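# Wheel cart through self-closing door into yellow bay

## Task

Move the utility cart from this room through the self-closing door and park it in the yellow taped bay in the other room, so that all four of its wheels sit inside the tape and none rests on the tape itself. The case of copy paper must be in the cart's top tray without any part of it overhanging the tray's edges. The door must be closed when you finish. One robot or both may be used, and the task fails if any robot tips over or is left leaning.

## Robot and tools

Robots: r1 and r2 are identical Hello Robot Stretch 4 units, about 1.6 m tall. Each has an omni-wheel base (rim within 0.23 m of the base origin), a lift on a mast and one telescoping arm ending in a wrist (yaw, pitch, roll) and a gripper. They work independently and never wait for each other. Driving a base into the other robot, or gripping the other robot's fingers, counts as a hard press between robots and fails the task; objects bumping robots do not count. Two bases given the same drive can travel up to about 3 cm apart per metre, so a load carried jointly can tip a robot.

Frames: everything is metric. The base frame sits on the floor under the base centre: x ahead, y to the left, z up. hand_pose (a point between the open fingertips) is reported in it and may be slightly off. base_odometry is in the frame the base had at the scene's start; it counts wheel rotation only, so slip looks like travel. Heading is in rad, left positive, -3.142 to 3.142. Each robot reports only in its own frames; relative placement comes from images, lidar_m and wrist_depth_mm.

move: the action tool. Arguments are r1, r2, cameras and blocking. blocking must be false (true or missing is refused); the call returns in about 0.5 s while motion continues. Per robot give base, joints or both (with optional speeds, pace, contact_limits), or end_of_arm alone. Unnamed robots and joints keep their current motion or target and may still push toward old targets.
- base: a relative offset from where the base last reported itself (or from its current spot if a move was still running). translate_m: forward positive, -2 to 2 m. strafe_m: left positive, -2 to 2 m. rotate_rad: in-place turn, counter-clockwise positive, -3.2 to 3.2. translate_m and strafe_m may be combined into one straight diagonal run; rotate_rad cannot be combined.
- joints: absolute targets by name. lift_m 0 to 1.2; arm_m extension 0 to 0.55; wrist_yaw_rad -1.134 to 4.276 (0 ahead, left positive, 3.14 folded back); wrist_pitch_rad -1.117 to 4.259 (0 level, 1.57 pointing down); wrist_roll_rad -1.117 to 4.259 (clockwise seen from behind positive); gripper_m fingertip gap -0.038 to 0.141 (reading off by up to 0.015; -0.02 or less means fingers press together). Out-of-range joint targets are clipped and reported; other out-of-range values are refused; unknown keys make the call invalid.
- pace: slow, default, fast or max. Base tops 0.1/0.3/0.4/0.6 m/s and 1/2/3/4 rad/s; lift 0.15/0.3/0.4/0.5 m/s; arm 0.1/0.4/0.6/0.7 m/s; wrist always 1.82 rad/s. A raised lift (above 0.2) slows the base, down to 0.3 m/s and 1 rad/s at 1.2.
- speeds: top speed per joint key (not gripper_m), up to its max.
- contact_limits: 0 (gentlest) to 1 for arm_m, lift_m, translate_m, strafe_m, rotate_rad, placed next to that same command; default 0.5. A base limit stays in force until base is named again. The arm needs roughly 15 to 40 N even at 0; for a light touch use 0 and aim 1 to 3 mm beyond contact. When lifting a load keep lift_m's limit at least 0.15 for 1 kg, 0.3 for 2 kg.
- end_of_arm: "enable_torque" revives wrist or gripper motors that switched off.
- cameras: r1_head_camera, r1_head_left_camera, r1_head_right_camera, r1_wrist_camera, the r2 equivalents, or all. A move with no action returns full state, all images and the scene number.

wait(seconds 0 to 10, cameras): lets time run and returns state; it returns early once any running move ends. wait(0) shows the "earlier move" line. stop(cameras): brakes every running motion on both robots; braked parts hold and may keep pressing; it also re-brakes slack wheels. zoom_image(camera, region [x0,y0,x1,y1] pixels, max 504 each side) enlarges part of the newest image. finished_scene(scene) ends the current scene irreversibly; the goal must then hold without the robots.

Results: "move: r1 done; r2 ..." summarises each moved robot. A robot listed "as last shown" wasn't commanded; its status reads "not commanded". Statuses: done (wheels turned as asked, even if slipping); moving; off_target (rested away from goal, may still push); contact_stop (held back, that part goes slack); time_out (ran too long, target dropped); limit_stop_at_own_body; limit_stop_at_tilt (lean over 6 degrees, lift, arm and wheels go slack); torque_fault (wrist or gripper limp until enable_torque). Any unplanned stop, or a refused call, cancels your later move, wait and finished_scene calls in that reply. lidar_m: 12 distances in m, 30-degree sectors, first straight ahead then counter-clockwise (4th left, 7th behind, 10th right); "-" means nothing seen or closer than 0.25 m; misses glass and thin legs. wrist_depth_mm: 7x7 grid of depths, 100 to 2000 mm. turned_by_wheels vs turned_by_imu differing by over about 0.1 rad across a move means a hit or slip. base_tilt in degrees (about 3 degrees fixed error). motor_effort is percent of maximum with last-action peak in brackets; servo_current in mA. on_its_own reports uncommanded behaviour.

Gripping: command a gap more than 0.015 under the object's width (about 0.06 under resists tugging); the status never confirms a grasp, look at servo_current rises and images. Close to -0.02 or less behind a handle or bar. Open before turning base or wrist if pinched on a thin rim.

Avoid: gripper over the base with lift low (below 0.2, or 0.45 pointing down); tilted-up wrist combined with roll or right yaw; wrist_yaw above 3.4 with arm out. Turning, driving or stopping with over 1 kg held and arm_m above 0.2 can tip the robot, especially at fast or max; strong steady pushes or pulls also can. Do not slam the door, hit fixed objects hard, drop the paper case or let things fall. Thinking time lets the scene run on, so running moves continue meanwhile. Loose objects may occasionally be nudged.

Each tool is called after "Call:" as name(argument=value, ...) on one line, values as JSON.

## Session

Call:
move(blocking=false)

Scene clock: 0.00 s.
r1.base_odometry: x=+0.000 y=+0.000 heading=+0.000
r1.turned_by_wheels: +0.000
r1.turned_by_imu: +0.000
r1.base_tilt: forward=-1.6 right=+1.3
r1.lidar_m: 1.92 2.25 3.81 1.93 0.97 0.84 0.83 0.93 0.77 0.76 0.93 1.59
r1.base_status: not commanded
r1.joint_positions: lift_m=+0.127 arm_m=+0.000 wrist_yaw_rad=+3.089 wrist_pitch_rad=+0.002 wrist_roll_rad=+0.000 gripper_m=+0.056
r1.joint_status: not commanded
r1.measured_speeds: all 0
r1.motor_effort: lift_m=+20 arm_m=-4 wheel_0=+0 wheel_1=+1 wheel_2=+1
r1.servo_current: wrist_yaw_rad=39 wrist_pitch_rad=46 wrist_roll_rad=65 gripper_m=39
r1.hand_pose: x=-0.1125 y=+0.1024 z=+0.3046 quat_wxyz=(+0.026, -0.001, +0.000, +1.000) (m; r1's base frame)
r1.wrist_depth_mm: 137 138 - - - - - / 113 139 - - - - - / 117 140 224 - - - - / 137 161 - - - - - / - - - - - - - / - - 191 - 187 - - / 842 759 750 788 788 732 768
r2.base_odometry: x=+0.000 y=+0.000 heading=+0.000
r2.turned_by_wheels: +0.000
r2.turned_by_imu: +0.000
r2.base_tilt: forward=-0.6 right=+0.1
r2.lidar_m: 2.02 1.45 1.40 1.49 2.01 2.22 2.34 3.17 1.60 3.62 2.59 2.46
r2.base_status: not commanded
r2.joint_positions: lift_m=+0.295 arm_m=+0.000 wrist_yaw_rad=+3.133 wrist_pitch_rad=+0.002 wrist_roll_rad=+0.000 gripper_m=+0.056
r2.joint_status: not commanded
r2.measured_speeds: all 0
r2.motor_effort: lift_m=+18 arm_m=-4 wheel_0=+0 wheel_1=-1 wheel_2=+0
r2.servo_current: wrist_yaw_rad=46 wrist_pitch_rad=39 wrist_roll_rad=46 gripper_m=59
r2.hand_pose: x=-0.1167 y=+0.0898 z=+0.4727 quat_wxyz=(+0.004, -0.001, +0.000, +1.000) (m; r2's base frame)
r2.wrist_depth_mm: - 140 - - - - - / - 126 150 - - - - / - 130 185 - - - - / 144 143 272 - - - - / 229 - - - - - - / 226 1576 196 1576 190 1618 1464 / 226 1060 1138 - - 1025 1060
pictures: r1_head_camera, r1_head_left_camera, r1_head_right_camera, r1_wrist_camera, r2_head_camera, r2_head_left_camera, r2_head_right_camera, r2_wrist_camera
Images, in order (width x height): r1_head_camera 420x560, r1_head_left_camera 420x672, r1_head_right_camera 420x672, r1_wrist_camera 616x392, r2_head_camera 420x560, r2_head_left_camera 420x672, r2_head_right_camera 420x672, r2_wrist_camera 616x392.

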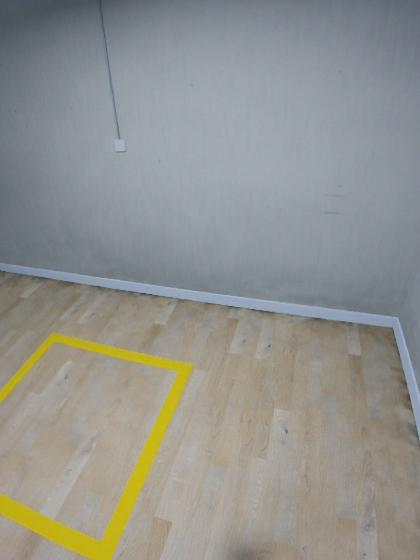

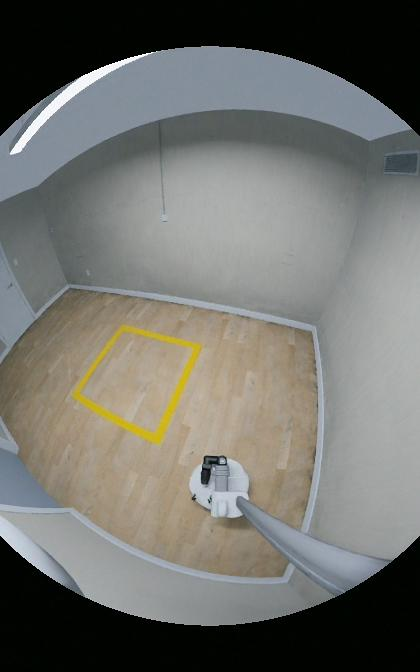

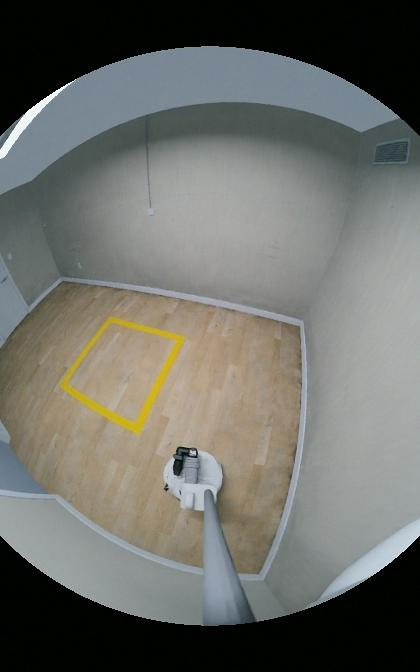

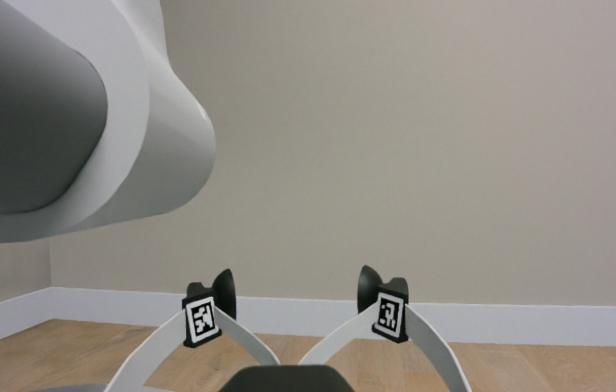

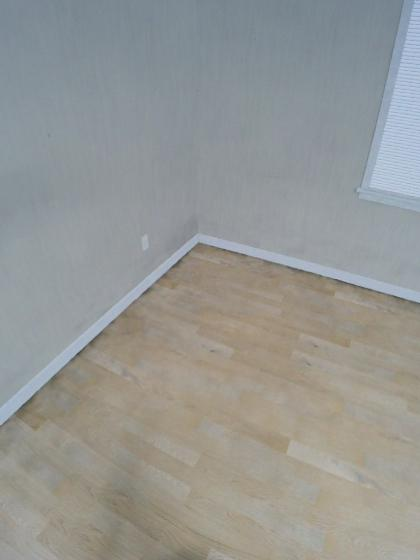

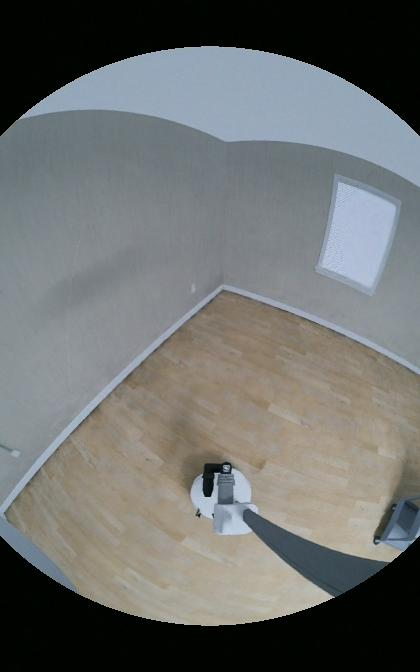

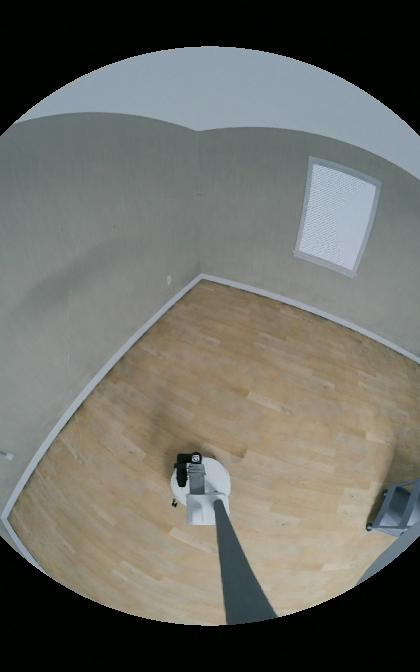

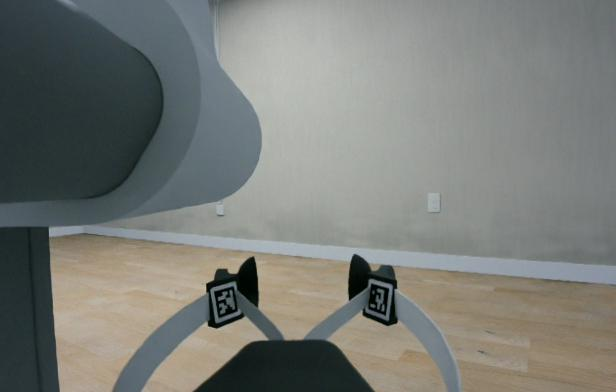

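Call:
move(blocking=false, r1={"base": {"rotate_rad": 1.2}}, r2={"base": {"rotate_rad": -1.2}})

Call:
wait(seconds=3, cameras=["r1_head_camera","r1_head_left_camera","r2_head_camera","r2_head_left_camera","r2_head_right_camera"])

Scene clock: 4.23 s.
move: r1 moving; r2 moving
r1.base_odometry: x=+0.000 y=+0.000 heading=+0.252
r1.turned_by_wheels: +0.252
r1.turned_by_imu: +0.252
r1.base_tilt: forward=-1.6 right=+1.2
r1.lidar_m: 1.98 2.71 3.66 1.25 0.89 0.80 0.87 0.80 0.77 0.82 1.11 1.92
r1.base_status: rotate_rad moving
r1.joint_positions: lift_m=+0.127 arm_m=+0.000 wrist_yaw_rad=+3.089 wrist_pitch_rad=+0.002 wrist_roll_rad=+0.000 gripper_m=+0.056
r1.joint_status: not commanded
r1.measured_speeds: translate_m=-0.001 strafe_m=-0.001 rotate_rad=+0.980 lift_m=+0.000 arm_m=+0.000 wrist_yaw_rad=+0.000 wrist_pitch_rad=+0.000 wrist_roll_rad=+0.000
r1.motor_effort: lift_m=+20(20) arm_m=-4(4) wheel_0=-8(9) wheel_1=-6(9) wheel_2=-7(7)
r1.servo_current: wrist_yaw_rad=59(59) wrist_pitch_rad=39(46) wrist_roll_rad=46(59) gripper_m=39(39)
r1.hand_pose: x=-0.1125 y=+0.1024 z=+0.3046 quat_wxyz=(+0.026, -0.001, +0.000, +1.000) (m; r1's base frame)
r1.wrist_depth_mm: 136 138 - - - - - / 113 139 - - - - - / 114 140 226 - - - - / 137 160 - - - - - / - - - - - - - / - 1060 190 - 187 - - / 778 750 750 798 750 699 732
r2.base_odometry: x=+0.000 y=+0.000 heading=-0.252
r2.turned_by_wheels: -0.252
r2.turned_by_imu: -0.244
r2.base_tilt: forward=-0.7 right=+0.1
r2.lidar_m: 2.52 1.62 1.40 1.40 1.67 2.23 2.24 2.64 1.59 1.63 2.93 2.49
r2.base_status: rotate_rad moving
r2.joint_positions: lift_m=+0.295 arm_m=+0.000 wrist_yaw_rad=+3.133 wrist_pitch_rad=+0.002 wrist_roll_rad=+0.000 gripper_m=+0.056
r2.joint_status: not commanded
r2.measured_speeds: translate_m=+0.000 strafe_m=+0.000 rotate_rad=-0.974 lift_m=+0.000 arm_m=+0.000 wrist_yaw_rad=+0.000 wrist_pitch_rad=+0.000 wrist_roll_rad=+0.000
r2.motor_effort: lift_m=+18(18) arm_m=-4(4) wheel_0=+8(9) wheel_1=+8(10) wheel_2=+9(11)
r2.servo_current: wrist_yaw_rad=33(52) wrist_pitch_rad=39(46) wrist_roll_rad=52(52) gripper_m=39(59)
r2.hand_pose: x=-0.1167 y=+0.0898 z=+0.4727 quat_wxyz=(+0.004, -0.001, +0.000, +1.000) (m; r2's base frame)
r2.wrist_depth_mm: - 141 - - - - - / - 127 150 - - - - / - 130 184 - - - - / 144 143 272 - - - - / 229 - - - - - - / 227 1576 196 1576 190 1661 1464 / 226 1060 1138 - - 1060 1060
pictures: none

Scene clock: 5.57 s.
earlier move: r1 done; r2 done
r1.base_odometry: x=+0.000 y=+0.000 heading=+1.200
r1.turned_by_wheels: +0.948
r1.turned_by_imu: +0.953
r1.base_tilt: forward=-1.6 right=+1.3
r1.lidar_m: 3.90 1.54 0.93 0.82 0.85 0.82 0.77 0.75 1.00 1.89 1.97 2.45
r1.base_status: done
r1.joint_positions: lift_m=+0.127 arm_m=+0.000 wrist_yaw_rad=+3.089 wrist_pitch_rad=+0.002 wrist_roll_rad=+0.000 gripper_m=+0.056
r1.joint_status: not commanded
r1.measured_speeds: all 0
r1.motor_effort: lift_m=+20(20) arm_m=-4(4) wheel_0=-2(10) wheel_1=-2(9) wheel_2=+0(8)
r1.servo_current: wrist_yaw_rad=65(65) wrist_pitch_rad=39(52) wrist_roll_rad=59(65) gripper_m=39(46)
r1.hand_pose: x=-0.1125 y=+0.1024 z=+0.3046 quat_wxyz=(+0.026, -0.001, +0.000, +1.000) (m; r1's base frame)
r1.wrist_depth_mm: 136 139 - - - - - / 113 139 - - - - - / 117 139 229 - - - - / 137 162 - - - - - / - - - - - - - / - - 191 - 188 - - / 788 163 750 798 778 778 778
r2.base_odometry: x=+0.000 y=+0.000 heading=-1.199
r2.turned_by_wheels: -0.948
r2.turned_by_imu: -0.923
r2.base_tilt: forward=-0.7 right=+0.1
r2.lidar_m: 2.76 2.48 2.41 1.55 1.41 1.42 1.80 2.22 2.25 2.84 1.62 1.72
r2.base_status: done
r2.joint_positions: lift_m=+0.295 arm_m=+0.000 wrist_yaw_rad=+3.133 wrist_pitch_rad=+0.002 wrist_roll_rad=+0.000 gripper_m=+0.056
r2.joint_status: not commanded
r2.measured_speeds: all 0
r2.motor_effort: lift_m=+18(18) arm_m=-4(4) wheel_0=+4(11) wheel_1=+2(11) wheel_2=+3(11)
r2.servo_current: wrist_yaw_rad=46(59) wrist_pitch_rad=33(46) wrist_roll_rad=46(52) gripper_m=46(59)
r2.hand_pose: x=-0.1167 y=+0.0898 z=+0.4727 quat_wxyz=(+0.004, -0.001, +0.000, +1.000) (m; r2's base frame)
r2.wrist_depth_mm: - 140 - - - - - / - 126 151 - - - - / - 129 184 - - - - / 144 144 265 - - - - / 230 - - - - - - / 227 1576 195 1576 190 1336 - / 226 1042 1138 - - 1025 1060
wait: 1.33 of 3 s (r1 and r2 have come to rest)
pictures: r1_head_camera, r1_head_left_camera, r2_head_camera, r2_head_left_camera, r2_head_right_camera
Images, in order (width x height): r1_head_camera 420x560, r1_head_left_camera 420x672, r2_head_camera 420x560, r2_head_left_camera 420x672, r2_head_right_camera 420x672.

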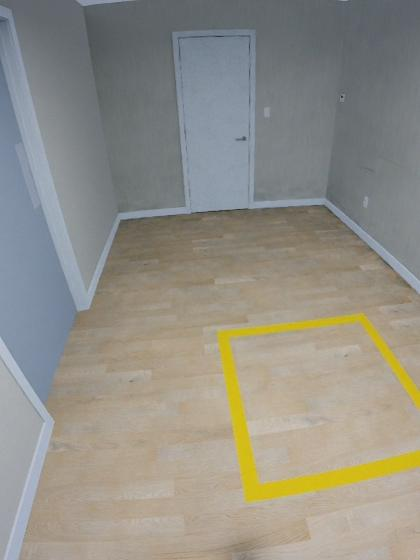

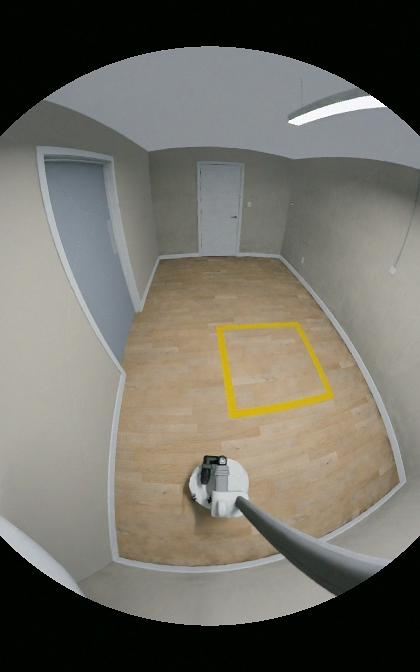

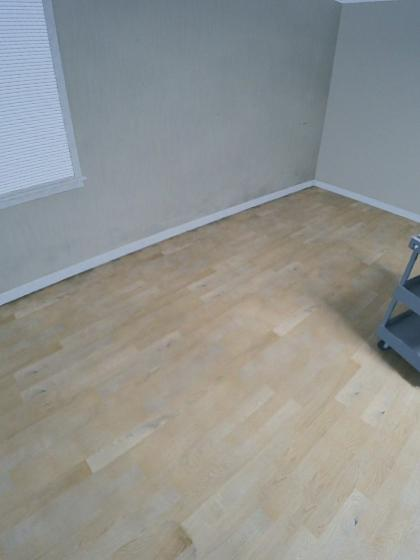

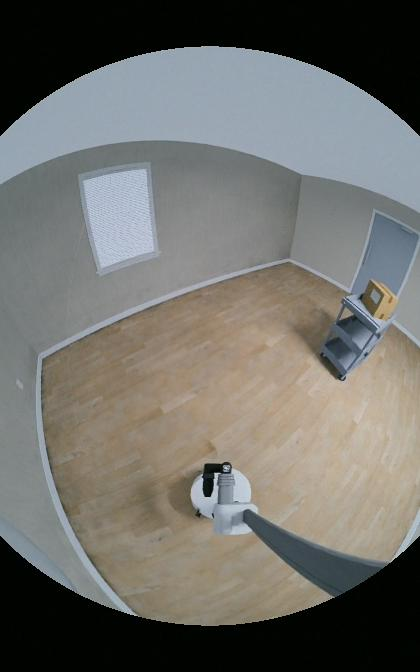

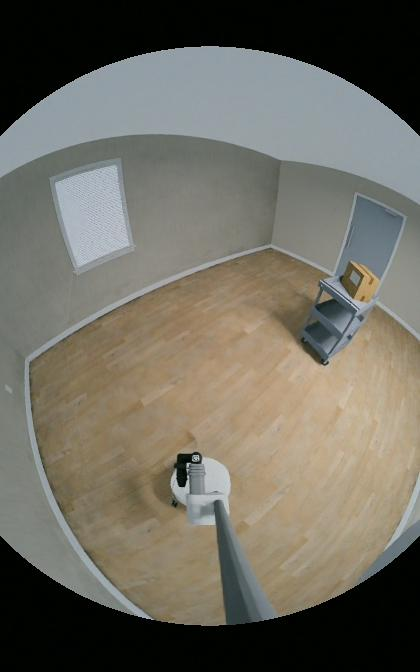

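Call:
move(blocking=false, r1={"base": {"rotate_rad": 0.7}}, r2={"base": {"rotate_rad": -0.7}})

Call:
wait(seconds=3, cameras=["r1_head_camera","r1_head_left_camera","r2_head_camera","r2_head_left_camera","r2_head_right_camera"])

Scene clock: 10.10 s.
move: r1 moving; r2 moving
r1.base_odometry: x=+0.000 y=+0.000 heading=+1.452
r1.turned_by_wheels: +0.252
r1.turned_by_imu: +0.253
r1.base_tilt: forward=-1.6 right=+1.2
r1.lidar_m: 2.27 1.08 0.87 0.84 0.93 0.78 0.77 0.87 1.34 1.91 2.09 3.19
r1.base_status: rotate_rad moving
r1.joint_positions: lift_m=+0.127 arm_m=+0.000 wrist_yaw_rad=+3.089 wrist_pitch_rad=+0.002 wrist_roll_rad=+0.000 gripper_m=+0.056
r1.joint_status: not commanded
r1.measured_speeds: translate_m=-0.001 strafe_m=-0.001 rotate_rad=+0.981 lift_m=+0.000 arm_m=+0.000 wrist_yaw_rad=+0.000 wrist_pitch_rad=+0.000 wrist_roll_rad=+0.000
r1.motor_effort: lift_m=+20(20) arm_m=-4(4) wheel_0=-10(10) wheel_1=-6(8) wheel_2=-6(7)
r1.servo_current: wrist_yaw_rad=46(52) wrist_pitch_rad=46(46) wrist_roll_rad=46(65) gripper_m=46(46)
r1.hand_pose: x=-0.1125 y=+0.1024 z=+0.3046 quat_wxyz=(+0.026, -0.001, +0.000, +1.000) (m; r1's base frame)
r1.wrist_depth_mm: 136 139 - - - - - / 114 139 - - - - - / 118 139 229 - - - - / 137 162 - - - - - / - - - - - - - / - - 190 - 187 - - / 798 707 750 143 741 768 820
r2.base_odometry: x=+0.000 y=+0.000 heading=-1.452
r2.turned_by_wheels: -0.252
r2.turned_by_imu: -0.245
r2.base_tilt: forward=-0.6 right=+0.1
r2.lidar_m: 3.21 2.51 2.49 1.79 1.42 1.40 1.55 2.26 2.22 2.40 3.66 1.62
r2.base_status: rotate_rad moving
r2.joint_positions: lift_m=+0.295 arm_m=+0.000 wrist_yaw_rad=+3.133 wrist_pitch_rad=+0.002 wrist_roll_rad=+0.000 gripper_m=+0.056
r2.joint_status: not commanded
r2.measured_speeds: translate_m=+0.000 strafe_m=+0.000 rotate_rad=-0.976 lift_m=+0.000 arm_m=+0.000 wrist_yaw_rad=+0.000 wrist_pitch_rad=+0.000 wrist_roll_rad=+0.000
r2.motor_effort: lift_m=+18(18) arm_m=-4(4) wheel_0=+9(13) wheel_1=+9(11) wheel_2=+10(11)
r2.servo_current: wrist_yaw_rad=46(59) wrist_pitch_rad=39(46) wrist_roll_rad=52(59) gripper_m=52(52)
r2.hand_pose: x=-0.1167 y=+0.0898 z=+0.4727 quat_wxyz=(+0.004, -0.001, +0.000, +1.000) (m; r2's base frame)
r2.wrist_depth_mm: - 140 - - - - - / - 127 151 - - - - / - 129 185 - - - - / 144 144 264 - - - - / 231 - - - - - - / 228 1576 196 1430 190 - - / 226 1078 1138 - - 1025 1042
pictures: none

Scene clock: 11.07 s.
earlier move: r1 done; r2 done
r1.base_odometry: x=+0.000 y=+0.000 heading=+1.899
r1.turned_by_wheels: +0.447
r1.turned_by_imu: +0.450
r1.base_tilt: forward=-1.6 right=+1.3
r1.lidar_m: 1.18 0.88 0.84 0.91 0.80 0.76 0.84 1.19 1.94 2.05 2.92 2.87
r1.base_status: done
r1.joint_positions: lift_m=+0.127 arm_m=+0.000 wrist_yaw_rad=+3.089 wrist_pitch_rad=+0.002 wrist_roll_rad=+0.000 gripper_m=+0.056
r1.joint_status: not commanded
r1.measured_speeds: all 0
r1.motor_effort: lift_m=+20(20) arm_m=-4(4) wheel_0=-3(10) wheel_1=-1(9) wheel_2=-1(7)
r1.servo_current: wrist_yaw_rad=52(65) wrist_pitch_rad=46(52) wrist_roll_rad=52(65) gripper_m=46(46)
r1.hand_pose: x=-0.1125 y=+0.1024 z=+0.3046 quat_wxyz=(+0.026, -0.001, +0.000, +1.000) (m; r1's base frame)
r1.wrist_depth_mm: 136 139 - - - - - / 113 139 - - - - - / 118 139 229 - - - - / 137 162 - - - - - / - - - - - - - / 1182 1078 190 - 187 - - / 854 741 750 798 741 - -
r2.base_odometry: x=+0.000 y=+0.000 heading=-1.898
r2.turned_by_wheels: -0.447
r2.turned_by_imu: -0.435
r2.base_tilt: forward=-0.7 right=+0.0
r2.lidar_m: 1.57 3.02 2.49 2.49 1.72 1.40 1.41 1.61 2.23 2.23 2.51 1.80
r2.base_status: done
r2.joint_positions: lift_m=+0.295 arm_m=+0.000 wrist_yaw_rad=+3.133 wrist_pitch_rad=+0.002 wrist_roll_rad=+0.000 gripper_m=+0.056
r2.joint_status: not commanded
r2.measured_speeds: all 0
r2.motor_effort: lift_m=+18(18) arm_m=-4(4) wheel_0=+5(13) wheel_1=+3(11) wheel_2=+5(12)
r2.servo_current: wrist_yaw_rad=52(59) wrist_pitch_rad=39(46) wrist_roll_rad=46(59) gripper_m=46(52)
r2.hand_pose: x=-0.1167 y=+0.0898 z=+0.4727 quat_wxyz=(+0.004, -0.001, +0.000, +1.000) (m; r2's base frame)
r2.wrist_depth_mm: - 141 - - - - - / - 127 142 - - - - / - 130 185 - - - - / 144 143 207 - - - - / 220 - - - - - - / 228 1464 193 170 190 - - / 225 1060 1138 - - 1025 1060
wait: 0.97 of 3 s (r1 and r2 have come to rest)
pictures: r1_head_camera, r1_head_left_camera, r2_head_camera, r2_head_left_camera, r2_head_right_camera
Images, in order (width x height): r1_head_camera 420x560, r1_head_left_camera 420x672, r2_head_camera 420x560, r2_head_left_camera 420x672, r2_head_right_camera 420x672.

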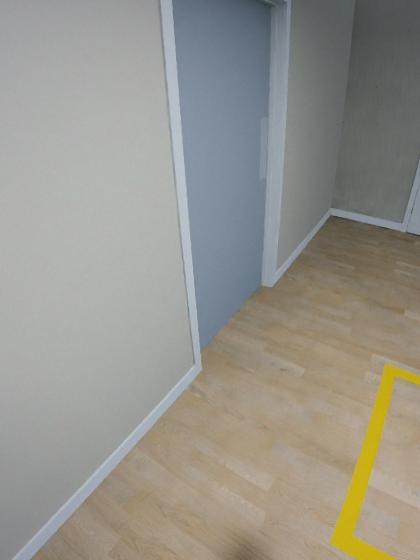

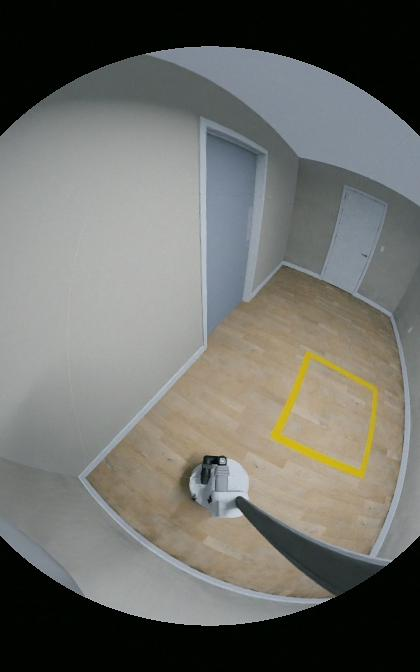

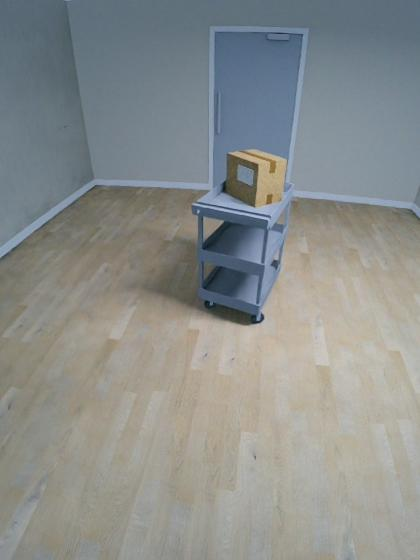

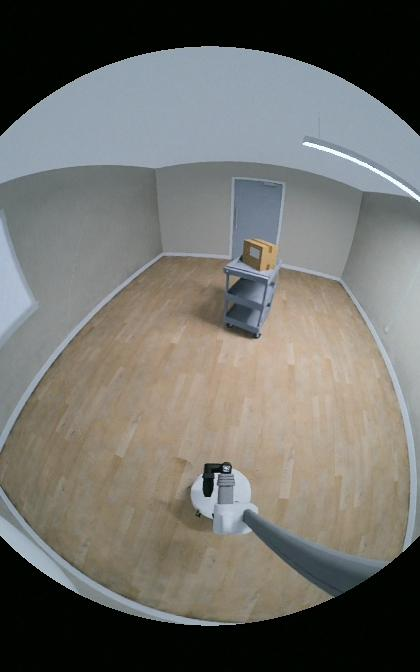

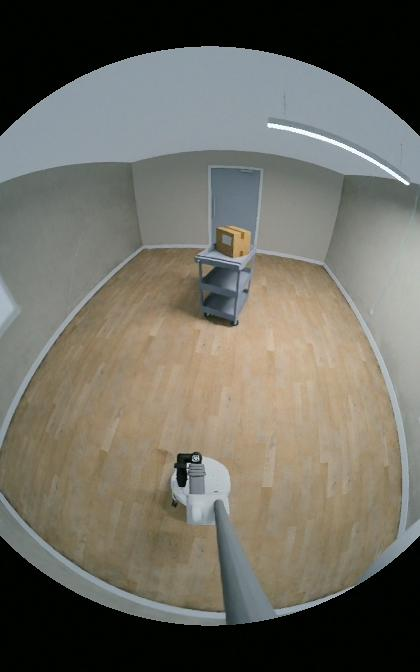

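Call:
zoom_image(camera="r2_head_camera", region=[170, 10, 330, 340])

Call:
zoom_image(camera="r1_head_camera", region=[150, 0, 330, 380])

Call:
zoom_image(camera="r2_head_left_camera", region=[180, 150, 320, 360])

Scaled by 1.527 from the camera's 420x560 image, which has a finer 1200x1600 frame.

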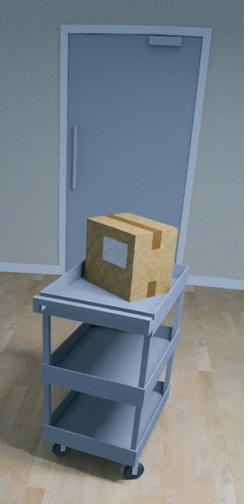

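Scaled by 1.326 from the camera's 420x560 image, which has a finer 600x800 frame.

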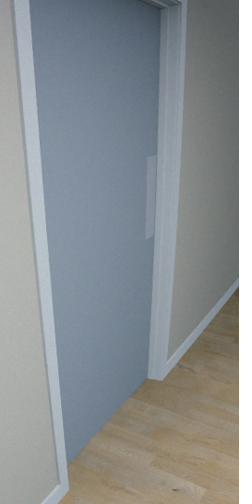

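Scaled by 2.400 from the camera's 420x672 image, which has a finer 600x960 frame.

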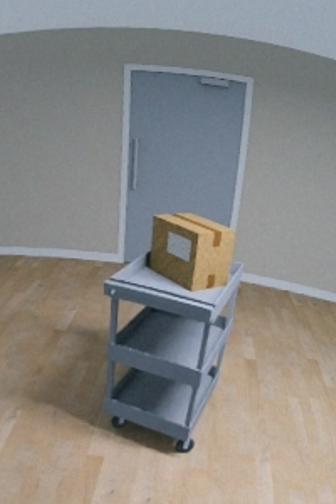

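Call:
move(blocking=false, r1={"base": {"rotate_rad": 0.95}}, r2={"base": {"translate_m": 0.6}})

Call:
wait(seconds=4)

Call:
wait(seconds=3, cameras=["r1_head_camera","r1_head_left_camera","r2_head_camera","r2_head_left_camera","r2_head_right_camera"])

Scene clock: 59.40 s.
move: r1 moving; r2 moving
r1.base_odometry: x=+0.000 y=+0.000 heading=+2.152
r1.turned_by_wheels: +0.252
r1.turned_by_imu: +0.253
r1.base_tilt: forward=-1.6 right=+1.3
r1.lidar_m: 0.96 0.84 0.83 0.89 0.77 0.75 0.92 1.73 1.94 2.32 3.93 1.81
r1.base_status: rotate_rad moving
r1.joint_positions: lift_m=+0.127 arm_m=+0.000 wrist_yaw_rad=+3.089 wrist_pitch_rad=+0.002 wrist_roll_rad=+0.000 gripper_m=+0.056
r1.joint_status: not commanded
r1.measured_speeds: translate_m=+0.000 strafe_m=+0.000 rotate_rad=+0.971 lift_m=+0.000 arm_m=+0.000 wrist_yaw_rad=+0.000 wrist_pitch_rad=+0.000 wrist_roll_rad=+0.000
r1.motor_effort: lift_m=+20(20) arm_m=-4(4) wheel_0=-8(9) wheel_1=-3(9) wheel_2=-7(8)
r1.servo_current: wrist_yaw_rad=33(52) wrist_pitch_rad=39(52) wrist_roll_rad=46(59) gripper_m=39(52)
r1.hand_pose: x=-0.1125 y=+0.1024 z=+0.3046 quat_wxyz=(+0.026, -0.001, +0.000, +1.000) (m; r1's base frame)
r1.wrist_depth_mm: 136 138 - - - - - / 114 140 - - - - - / 118 139 228 - - - - / 137 162 - - - - - / 1661 - - - - - - / 1182 1182 193 - 187 - - / 842 750 759 788 750 - -
r2.base_odometry: x=-0.010 y=-0.030 heading=-1.898
r2.turned_by_wheels: +0.000
r2.turned_by_imu: +0.001
r2.base_tilt: forward=-0.7 right=+0.1
r2.lidar_m: 1.60 2.99 2.52 2.47 1.75 1.45 1.42 1.61 2.24 2.23 2.53 1.69
r2.base_status: translate_m moving
r2.joint_positions: lift_m=+0.295 arm_m=+0.000 wrist_yaw_rad=+3.133 wrist_pitch_rad=+0.002 wrist_roll_rad=+0.000 gripper_m=+0.056
r2.joint_status: not commanded
r2.measured_speeds: translate_m=+0.123 strafe_m=+0.000 rotate_rad=-0.001 lift_m=+0.000 arm_m=+0.000 wrist_yaw_rad=+0.000 wrist_pitch_rad=+0.000 wrist_roll_rad=+0.000
r2.motor_effort: lift_m=+18(18) arm_m=-4(4) wheel_0=+4(10) wheel_1=+7(9) wheel_2=-11(13)
r2.servo_current: wrist_yaw_rad=39(52) wrist_pitch_rad=33(46) wrist_roll_rad=39(52) gripper_m=52(52)
r2.hand_pose: x=-0.1167 y=+0.0898 z=+0.4727 quat_wxyz=(+0.004, -0.001, +0.000, +1.000) (m; r2's base frame)
r2.wrist_depth_mm: - 141 - - - - - / - 126 142 - - - - / - 129 184 - - - - / 144 143 217 - - - - / 219 - - - - - - / 227 1576 192 1281 190 - 1336 / 225 1078 1138 - - 1042 1060
pictures: none

Scene clock: 60.57 s.
earlier move: r1 done; r2 moving
r1.base_odometry: x=+0.000 y=+0.000 heading=+2.849
r1.turned_by_wheels: +0.697
r1.turned_by_imu: +0.701
r1.base_tilt: forward=-1.6 right=+1.3
r1.lidar_m: 0.84 0.88 0.81 0.76 0.79 1.07 1.92 2.03 2.64 3.95 1.29 0.91
r1.base_status: done
r1.joint_positions: lift_m=+0.127 arm_m=+0.000 wrist_yaw_rad=+3.089 wrist_pitch_rad=+0.002 wrist_roll_rad=+0.000 gripper_m=+0.056
r1.joint_status: not commanded
r1.measured_speeds: all 0
r1.motor_effort: lift_m=+20(20) arm_m=-4(4) wheel_0=-2(10) wheel_1=-2(9) wheel_2=+0(8)
r1.servo_current: wrist_yaw_rad=52(65) wrist_pitch_rad=46(52) wrist_roll_rad=59(65) gripper_m=46(52)
r1.hand_pose: x=-0.1125 y=+0.1024 z=+0.3046 quat_wxyz=(+0.026, -0.001, +0.000, +1.000) (m; r1's base frame)
r1.wrist_depth_mm: 136 138 - - - - - / 113 139 - - - - - / 118 140 272 - - - - / 137 161 - - - - - / 1661 1661 - - - - - / 1205 1205 194 1205 187 1060 - / 842 750 750 788 788 778 768
r2.base_odometry: x=-0.103 y=-0.304 heading=-1.898
r2.turned_by_wheels: +0.000
r2.turned_by_imu: +0.000
r2.base_tilt: forward=-0.7 right=+0.0
r2.lidar_m: 1.33 2.96 2.42 2.41 2.07 1.73 1.71 1.96 2.31 2.27 2.61 1.31
r2.base_status: translate_m moving
r2.joint_positions: lift_m=+0.295 arm_m=+0.000 wrist_yaw_rad=+3.133 wrist_pitch_rad=+0.002 wrist_roll_rad=+0.000 gripper_m=+0.056
r2.joint_status: not commanded
r2.measured_speeds: translate_m=+0.301 strafe_m=+0.001 rotate_rad=+0.004 lift_m=+0.000 arm_m=+0.000 wrist_yaw_rad=+0.000 wrist_pitch_rad=+0.000 wrist_roll_rad=+0.000
r2.motor_effort: lift_m=+18(18) arm_m=-4(4) wheel_0=+4(11) wheel_1=+4(9) wheel_2=-8(13)
r2.servo_current: wrist_yaw_rad=52(52) wrist_pitch_rad=39(46) wrist_roll_rad=52(59) gripper_m=46(52)
r2.hand_pose: x=-0.1167 y=+0.0898 z=+0.4727 quat_wxyz=(+0.004, -0.001, +0.000, +1.000) (m; r2's base frame)
r2.wrist_depth_mm: - 141 - - - - - / - 126 142 - - - - / - 129 183 - - - - / 144 143 225 - - - - / 229 - - - - - - / 226 1537 196 1430 190 1499 1336 / 237 1078 1138 - - 1042 1060
wait: 1.17 of 4 s (r1 has come to rest)
pictures: none

Scene clock: 62.40 s.
earlier move: r2 done
r1.base_odometry: x=+0.000 y=+0.000 heading=+2.849
r1.turned_by_wheels: +0.000
r1.turned_by_imu: +0.000
r1.base_tilt: forward=-1.6 right=+1.3
r1.lidar_m: 0.84 0.89 0.84 0.76 0.80 1.05 1.93 2.01 2.66 3.95 1.29 0.89
r1.base_status: done
r1.joint_positions: lift_m=+0.127 arm_m=+0.000 wrist_yaw_rad=+3.089 wrist_pitch_rad=+0.002 wrist_roll_rad=+0.000 gripper_m=+0.056
r1.joint_status: not commanded
r1.measured_speeds: all 0
r1.motor_effort: lift_m=+20(20) arm_m=-4(4) wheel_0=-2(10) wheel_1=-2(9) wheel_2=+0(8)
r1.servo_current: wrist_yaw_rad=33(65) wrist_pitch_rad=46(52) wrist_roll_rad=39(78) gripper_m=33(52)
r1.hand_pose: x=-0.1125 y=+0.1024 z=+0.3046 quat_wxyz=(+0.026, -0.001, +0.000, +1.000) (m; r1's base frame)
r1.wrist_depth_mm: 137 139 - - - - - / 113 139 - - - - - / 117 140 273 - - - - / 137 161 - - - - - / 1661 1661 - - - - - / 1229 1182 194 1205 187 1060 - / 854 759 750 798 798 778 768
r2.base_odometry: x=-0.193 y=-0.568 heading=-1.898
r2.turned_by_wheels: +0.000
r2.turned_by_imu: +0.001
r2.base_tilt: forward=-0.7 right=+0.1
r2.lidar_m: 1.05 2.87 2.37 2.36 2.41 2.02 1.99 2.24 2.35 2.34 2.65 1.03
r2.base_status: done
r2.joint_positions: lift_m=+0.295 arm_m=+0.000 wrist_yaw_rad=+3.133 wrist_pitch_rad=+0.002 wrist_roll_rad=+0.000 gripper_m=+0.056
r2.joint_status: not commanded
r2.measured_speeds: all 0
r2.motor_effort: lift_m=+18(18) arm_m=-4(4) wheel_0=+4(11) wheel_1=+3(9) wheel_2=-2(13)
r2.servo_current: wrist_yaw_rad=46(59) wrist_pitch_rad=39(46) wrist_roll_rad=46(65) gripper_m=52(59)
r2.hand_pose: x=-0.1167 y=+0.0898 z=+0.4727 quat_wxyz=(+0.004, -0.001, +0.000, +1.000) (m; r2's base frame)
r2.wrist_depth_mm: - 140 - - - - - / - 127 151 - - - - / - 130 185 - - - - / 144 143 265 - - - - / 229 - - - - - - / 228 1618 196 1576 190 1618 1464 / 226 1060 1160 - - 1025 1042
wait: 1.83 of 3 s (r2 has come to rest)
pictures: r1_head_camera, r1_head_left_camera, r2_head_camera, r2_head_left_camera, r2_head_right_camera
Images, in order (width x height): r1_head_camera 420x560, r1_head_left_camera 420x672, r2_head_camera 420x560, r2_head_left_camera 420x672, r2_head_right_camera 420x672.

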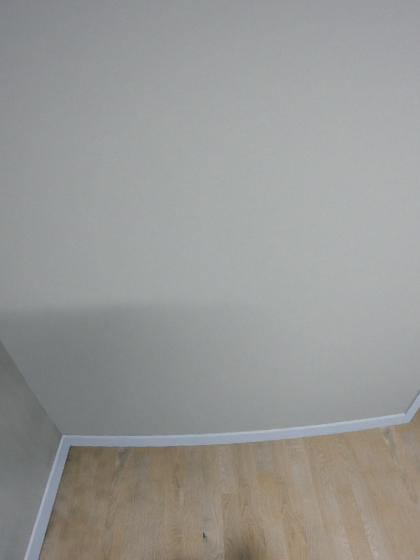

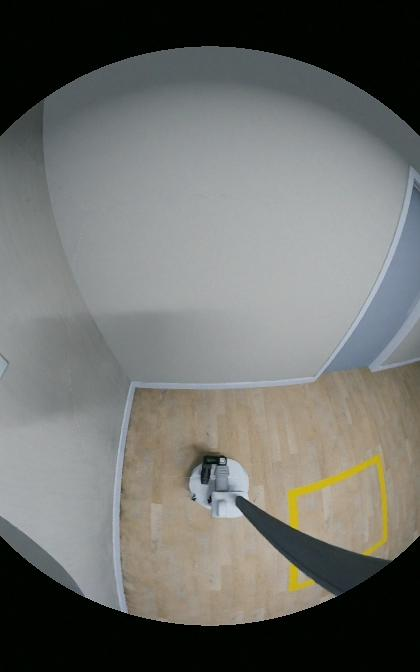

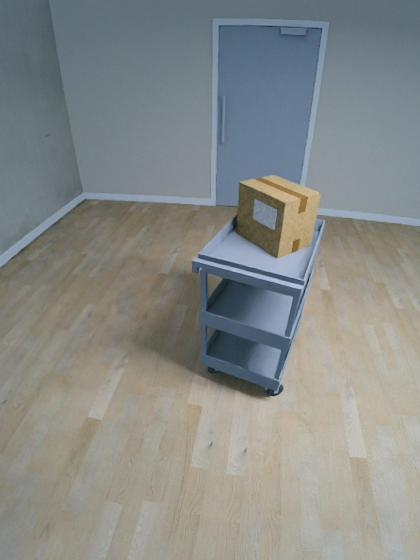

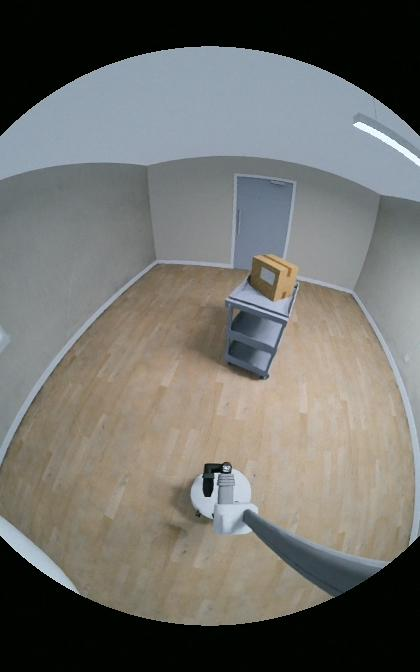

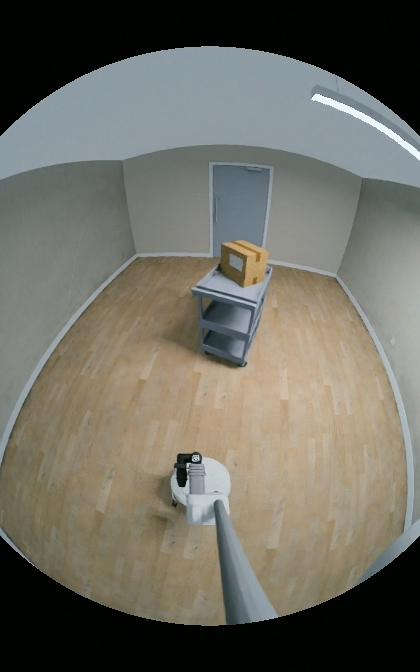

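Call:
zoom_image(camera="r2_head_camera", region=[180, 150, 340, 400])

Call:
zoom_image(camera="r2_head_right_camera", region=[170, 220, 300, 380])

Call:
move(blocking=false, r1={"base": {"strafe_m": -1.5}})

Call:
wait(seconds=8, cameras=["r1_head_camera","r1_head_left_camera", "r1_head_right_camera"])

Scaled by 2.016 from the camera's 420x560 image, which has a finer 1200x1600 frame.

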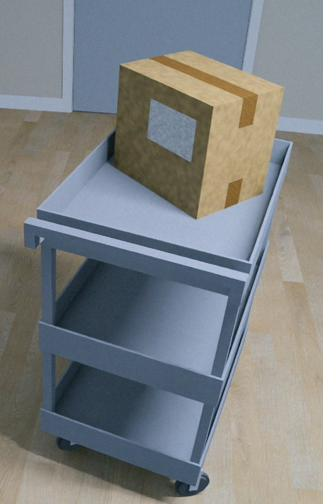

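Scaled by 3.150 from the camera's 420x672 image, which has a finer 600x960 frame.

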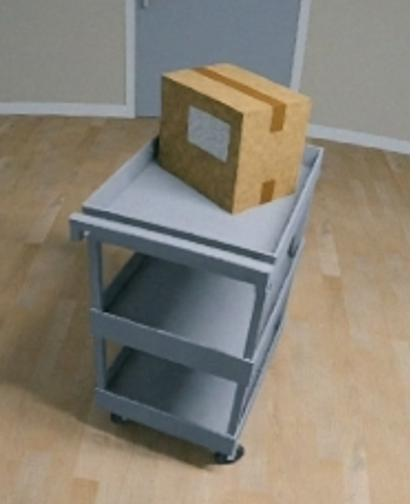

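Scene clock: 68.07 s.
move: r1 moving
r1.base_odometry: x=+0.010 y=+0.035 heading=+2.849
r1.turned_by_wheels: +0.000
r1.turned_by_imu: +0.000
r1.base_tilt: forward=-1.6 right=+1.3
r1.lidar_m: 0.84 0.88 0.85 0.80 0.84 1.11 1.93 2.00 2.64 3.91 1.31 0.89
r1.base_status: strafe_m moving
r1.joint_positions: lift_m=+0.127 arm_m=+0.000 wrist_yaw_rad=+3.089 wrist_pitch_rad=+0.002 wrist_roll_rad=+0.000 gripper_m=+0.056
r1.joint_status: not commanded
r1.measured_speeds: translate_m=-0.001 strafe_m=-0.139 rotate_rad=+0.004 lift_m=+0.000 arm_m=+0.000 wrist_yaw_rad=+0.000 wrist_pitch_rad=+0.000 wrist_roll_rad=+0.000
r1.motor_effort: lift_m=+20(20) arm_m=-4(4) wheel_0=+10(11) wheel_1=-8(11) wheel_2=+0(1)
r1.servo_current: wrist_yaw_rad=46(65) wrist_pitch_rad=46(46) wrist_roll_rad=59(65) gripper_m=39(46)
r1.hand_pose: x=-0.1125 y=+0.1024 z=+0.3046 quat_wxyz=(+0.026, -0.001, +0.000, +1.000) (m; r1's base frame)
r1.wrist_depth_mm: 136 139 - - - - - / 113 139 - - - - - / 118 140 274 - - - - / 137 162 - - - - - / 1708 1708 - - - - - / 1229 1205 194 1205 187 1160 - / 866 732 750 798 798 788 768
r2: as last shown
r2.turned_by_imu: +0.000
r2.base_tilt: forward=-0.6 right=+0.1
r2.lidar_m: 1.05 2.85 2.38 2.37 2.40 1.98 2.00 2.26 2.36 2.36 2.68 1.05
r2.motor_effort: lift_m=+18(18) arm_m=-4(4) wheel_0=+4(4) wheel_1=+3(3) wheel_2=-2(2)
r2.servo_current: wrist_yaw_rad=33(59) wrist_pitch_rad=46(46) wrist_roll_rad=52(59) gripper_m=52(52)
r2.wrist_depth_mm: - 141 - - - - - / - 127 150 - - - - / - 129 185 - - - - / 144 143 264 - - - - / 229 - - - - - - / 228 1576 196 1537 190 1618 1430 / 227 1078 1138 - - 1025 1060
pictures: none

Scene clock: 73.90 s.
earlier move: r1 done
r1.base_odometry: x=+0.433 y=+1.436 heading=+2.849
r1.turned_by_wheels: +0.000
r1.turned_by_imu: -0.010
r1.base_tilt: forward=-1.5 right=+1.2
r1.lidar_m: 1.01 1.01 1.29 2.26 2.30 1.96 1.83 1.90 2.50 2.45 1.45 1.09
r1.base_status: done
r1.joint_positions: lift_m=+0.127 arm_m=+0.000 wrist_yaw_rad=+3.089 wrist_pitch_rad=+0.002 wrist_roll_rad=+0.000 gripper_m=+0.056
r1.joint_status: not commanded
r1.measured_speeds: all 0
r1.motor_effort: lift_m=+20(20) arm_m=-4(4) wheel_0=+1(12) wheel_1=+1(11) wheel_2=+0(2)
r1.servo_current: wrist_yaw_rad=52(72) wrist_pitch_rad=52(52) wrist_roll_rad=59(72) gripper_m=39(52)
r1.hand_pose: x=-0.1125 y=+0.1024 z=+0.3046 quat_wxyz=(+0.026, -0.001, +0.000, +1.000) (m; r1's base frame)
r1.wrist_depth_mm: 136 139 - - - - - / 113 139 - - - - - / 117 140 227 - - - - / 137 161 - - - - - / 1661 - - 1983 - - - / 1160 1182 193 1182 187 1160 1255 / 842 750 750 809 798 768 778
r2.base_odometry: x=-0.193 y=-0.568 heading=-1.898
r2.turned_by_wheels: +0.000
r2.turned_by_imu: +0.001
r2.base_tilt: forward=-0.7 right=+0.1
r2.lidar_m: 1.06 2.85 2.38 2.33 2.40 1.99 1.99 2.26 2.36 2.34 2.67 1.02
r2.base_status: not commanded
r2.joint_positions: lift_m=+0.295 arm_m=+0.000 wrist_yaw_rad=+3.133 wrist_pitch_rad=+0.002 wrist_roll_rad=+0.000 gripper_m=+0.056
r2.joint_status: not commanded
r2.measured_speeds: all 0
r2.motor_effort: lift_m=+18(18) arm_m=-4(4) wheel_0=+4(4) wheel_1=+3(4) wheel_2=-2(3)
r2.servo_current: wrist_yaw_rad=46(59) wrist_pitch_rad=39(52) wrist_roll_rad=46(65) gripper_m=46(59)
r2.hand_pose: x=-0.1167 y=+0.0898 z=+0.4727 quat_wxyz=(+0.004, -0.001, +0.000, +1.000) (m; r2's base frame)
r2.wrist_depth_mm: - 140 - - - - - / - 127 151 - - - - / - 129 185 - - - - / 144 144 264 - - - - / 229 - - - - - - / 228 1576 196 1576 190 1618 1464 / 227 1060 1138 - - 1042 1042
wait: 5.83 of 8 s (r1 has come to rest)
pictures: r1_head_camera, r1_head_left_camera, r1_head_right_camera
Images, in order (width x height): r1_head_camera 420x560, r1_head_left_camera 420x672, r1_head_right_camera 420x672.

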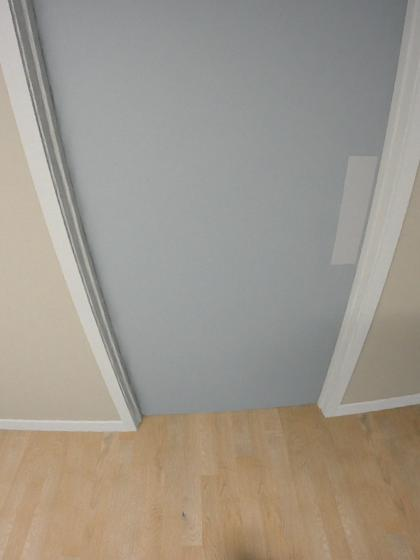

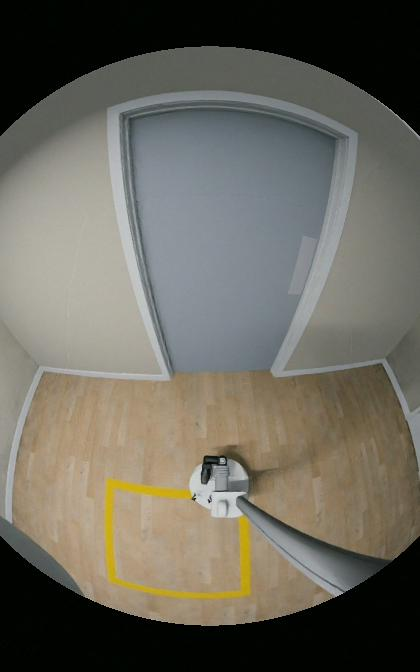

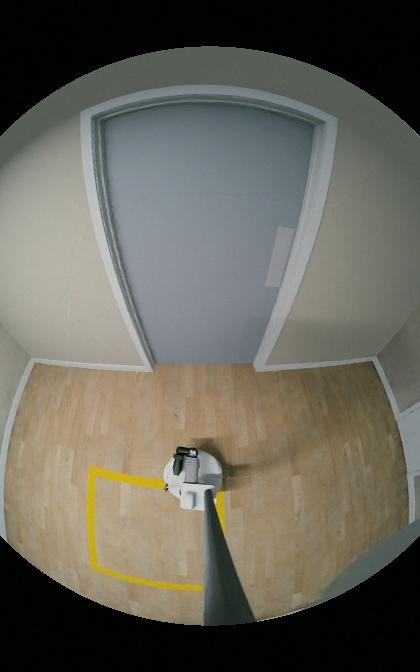

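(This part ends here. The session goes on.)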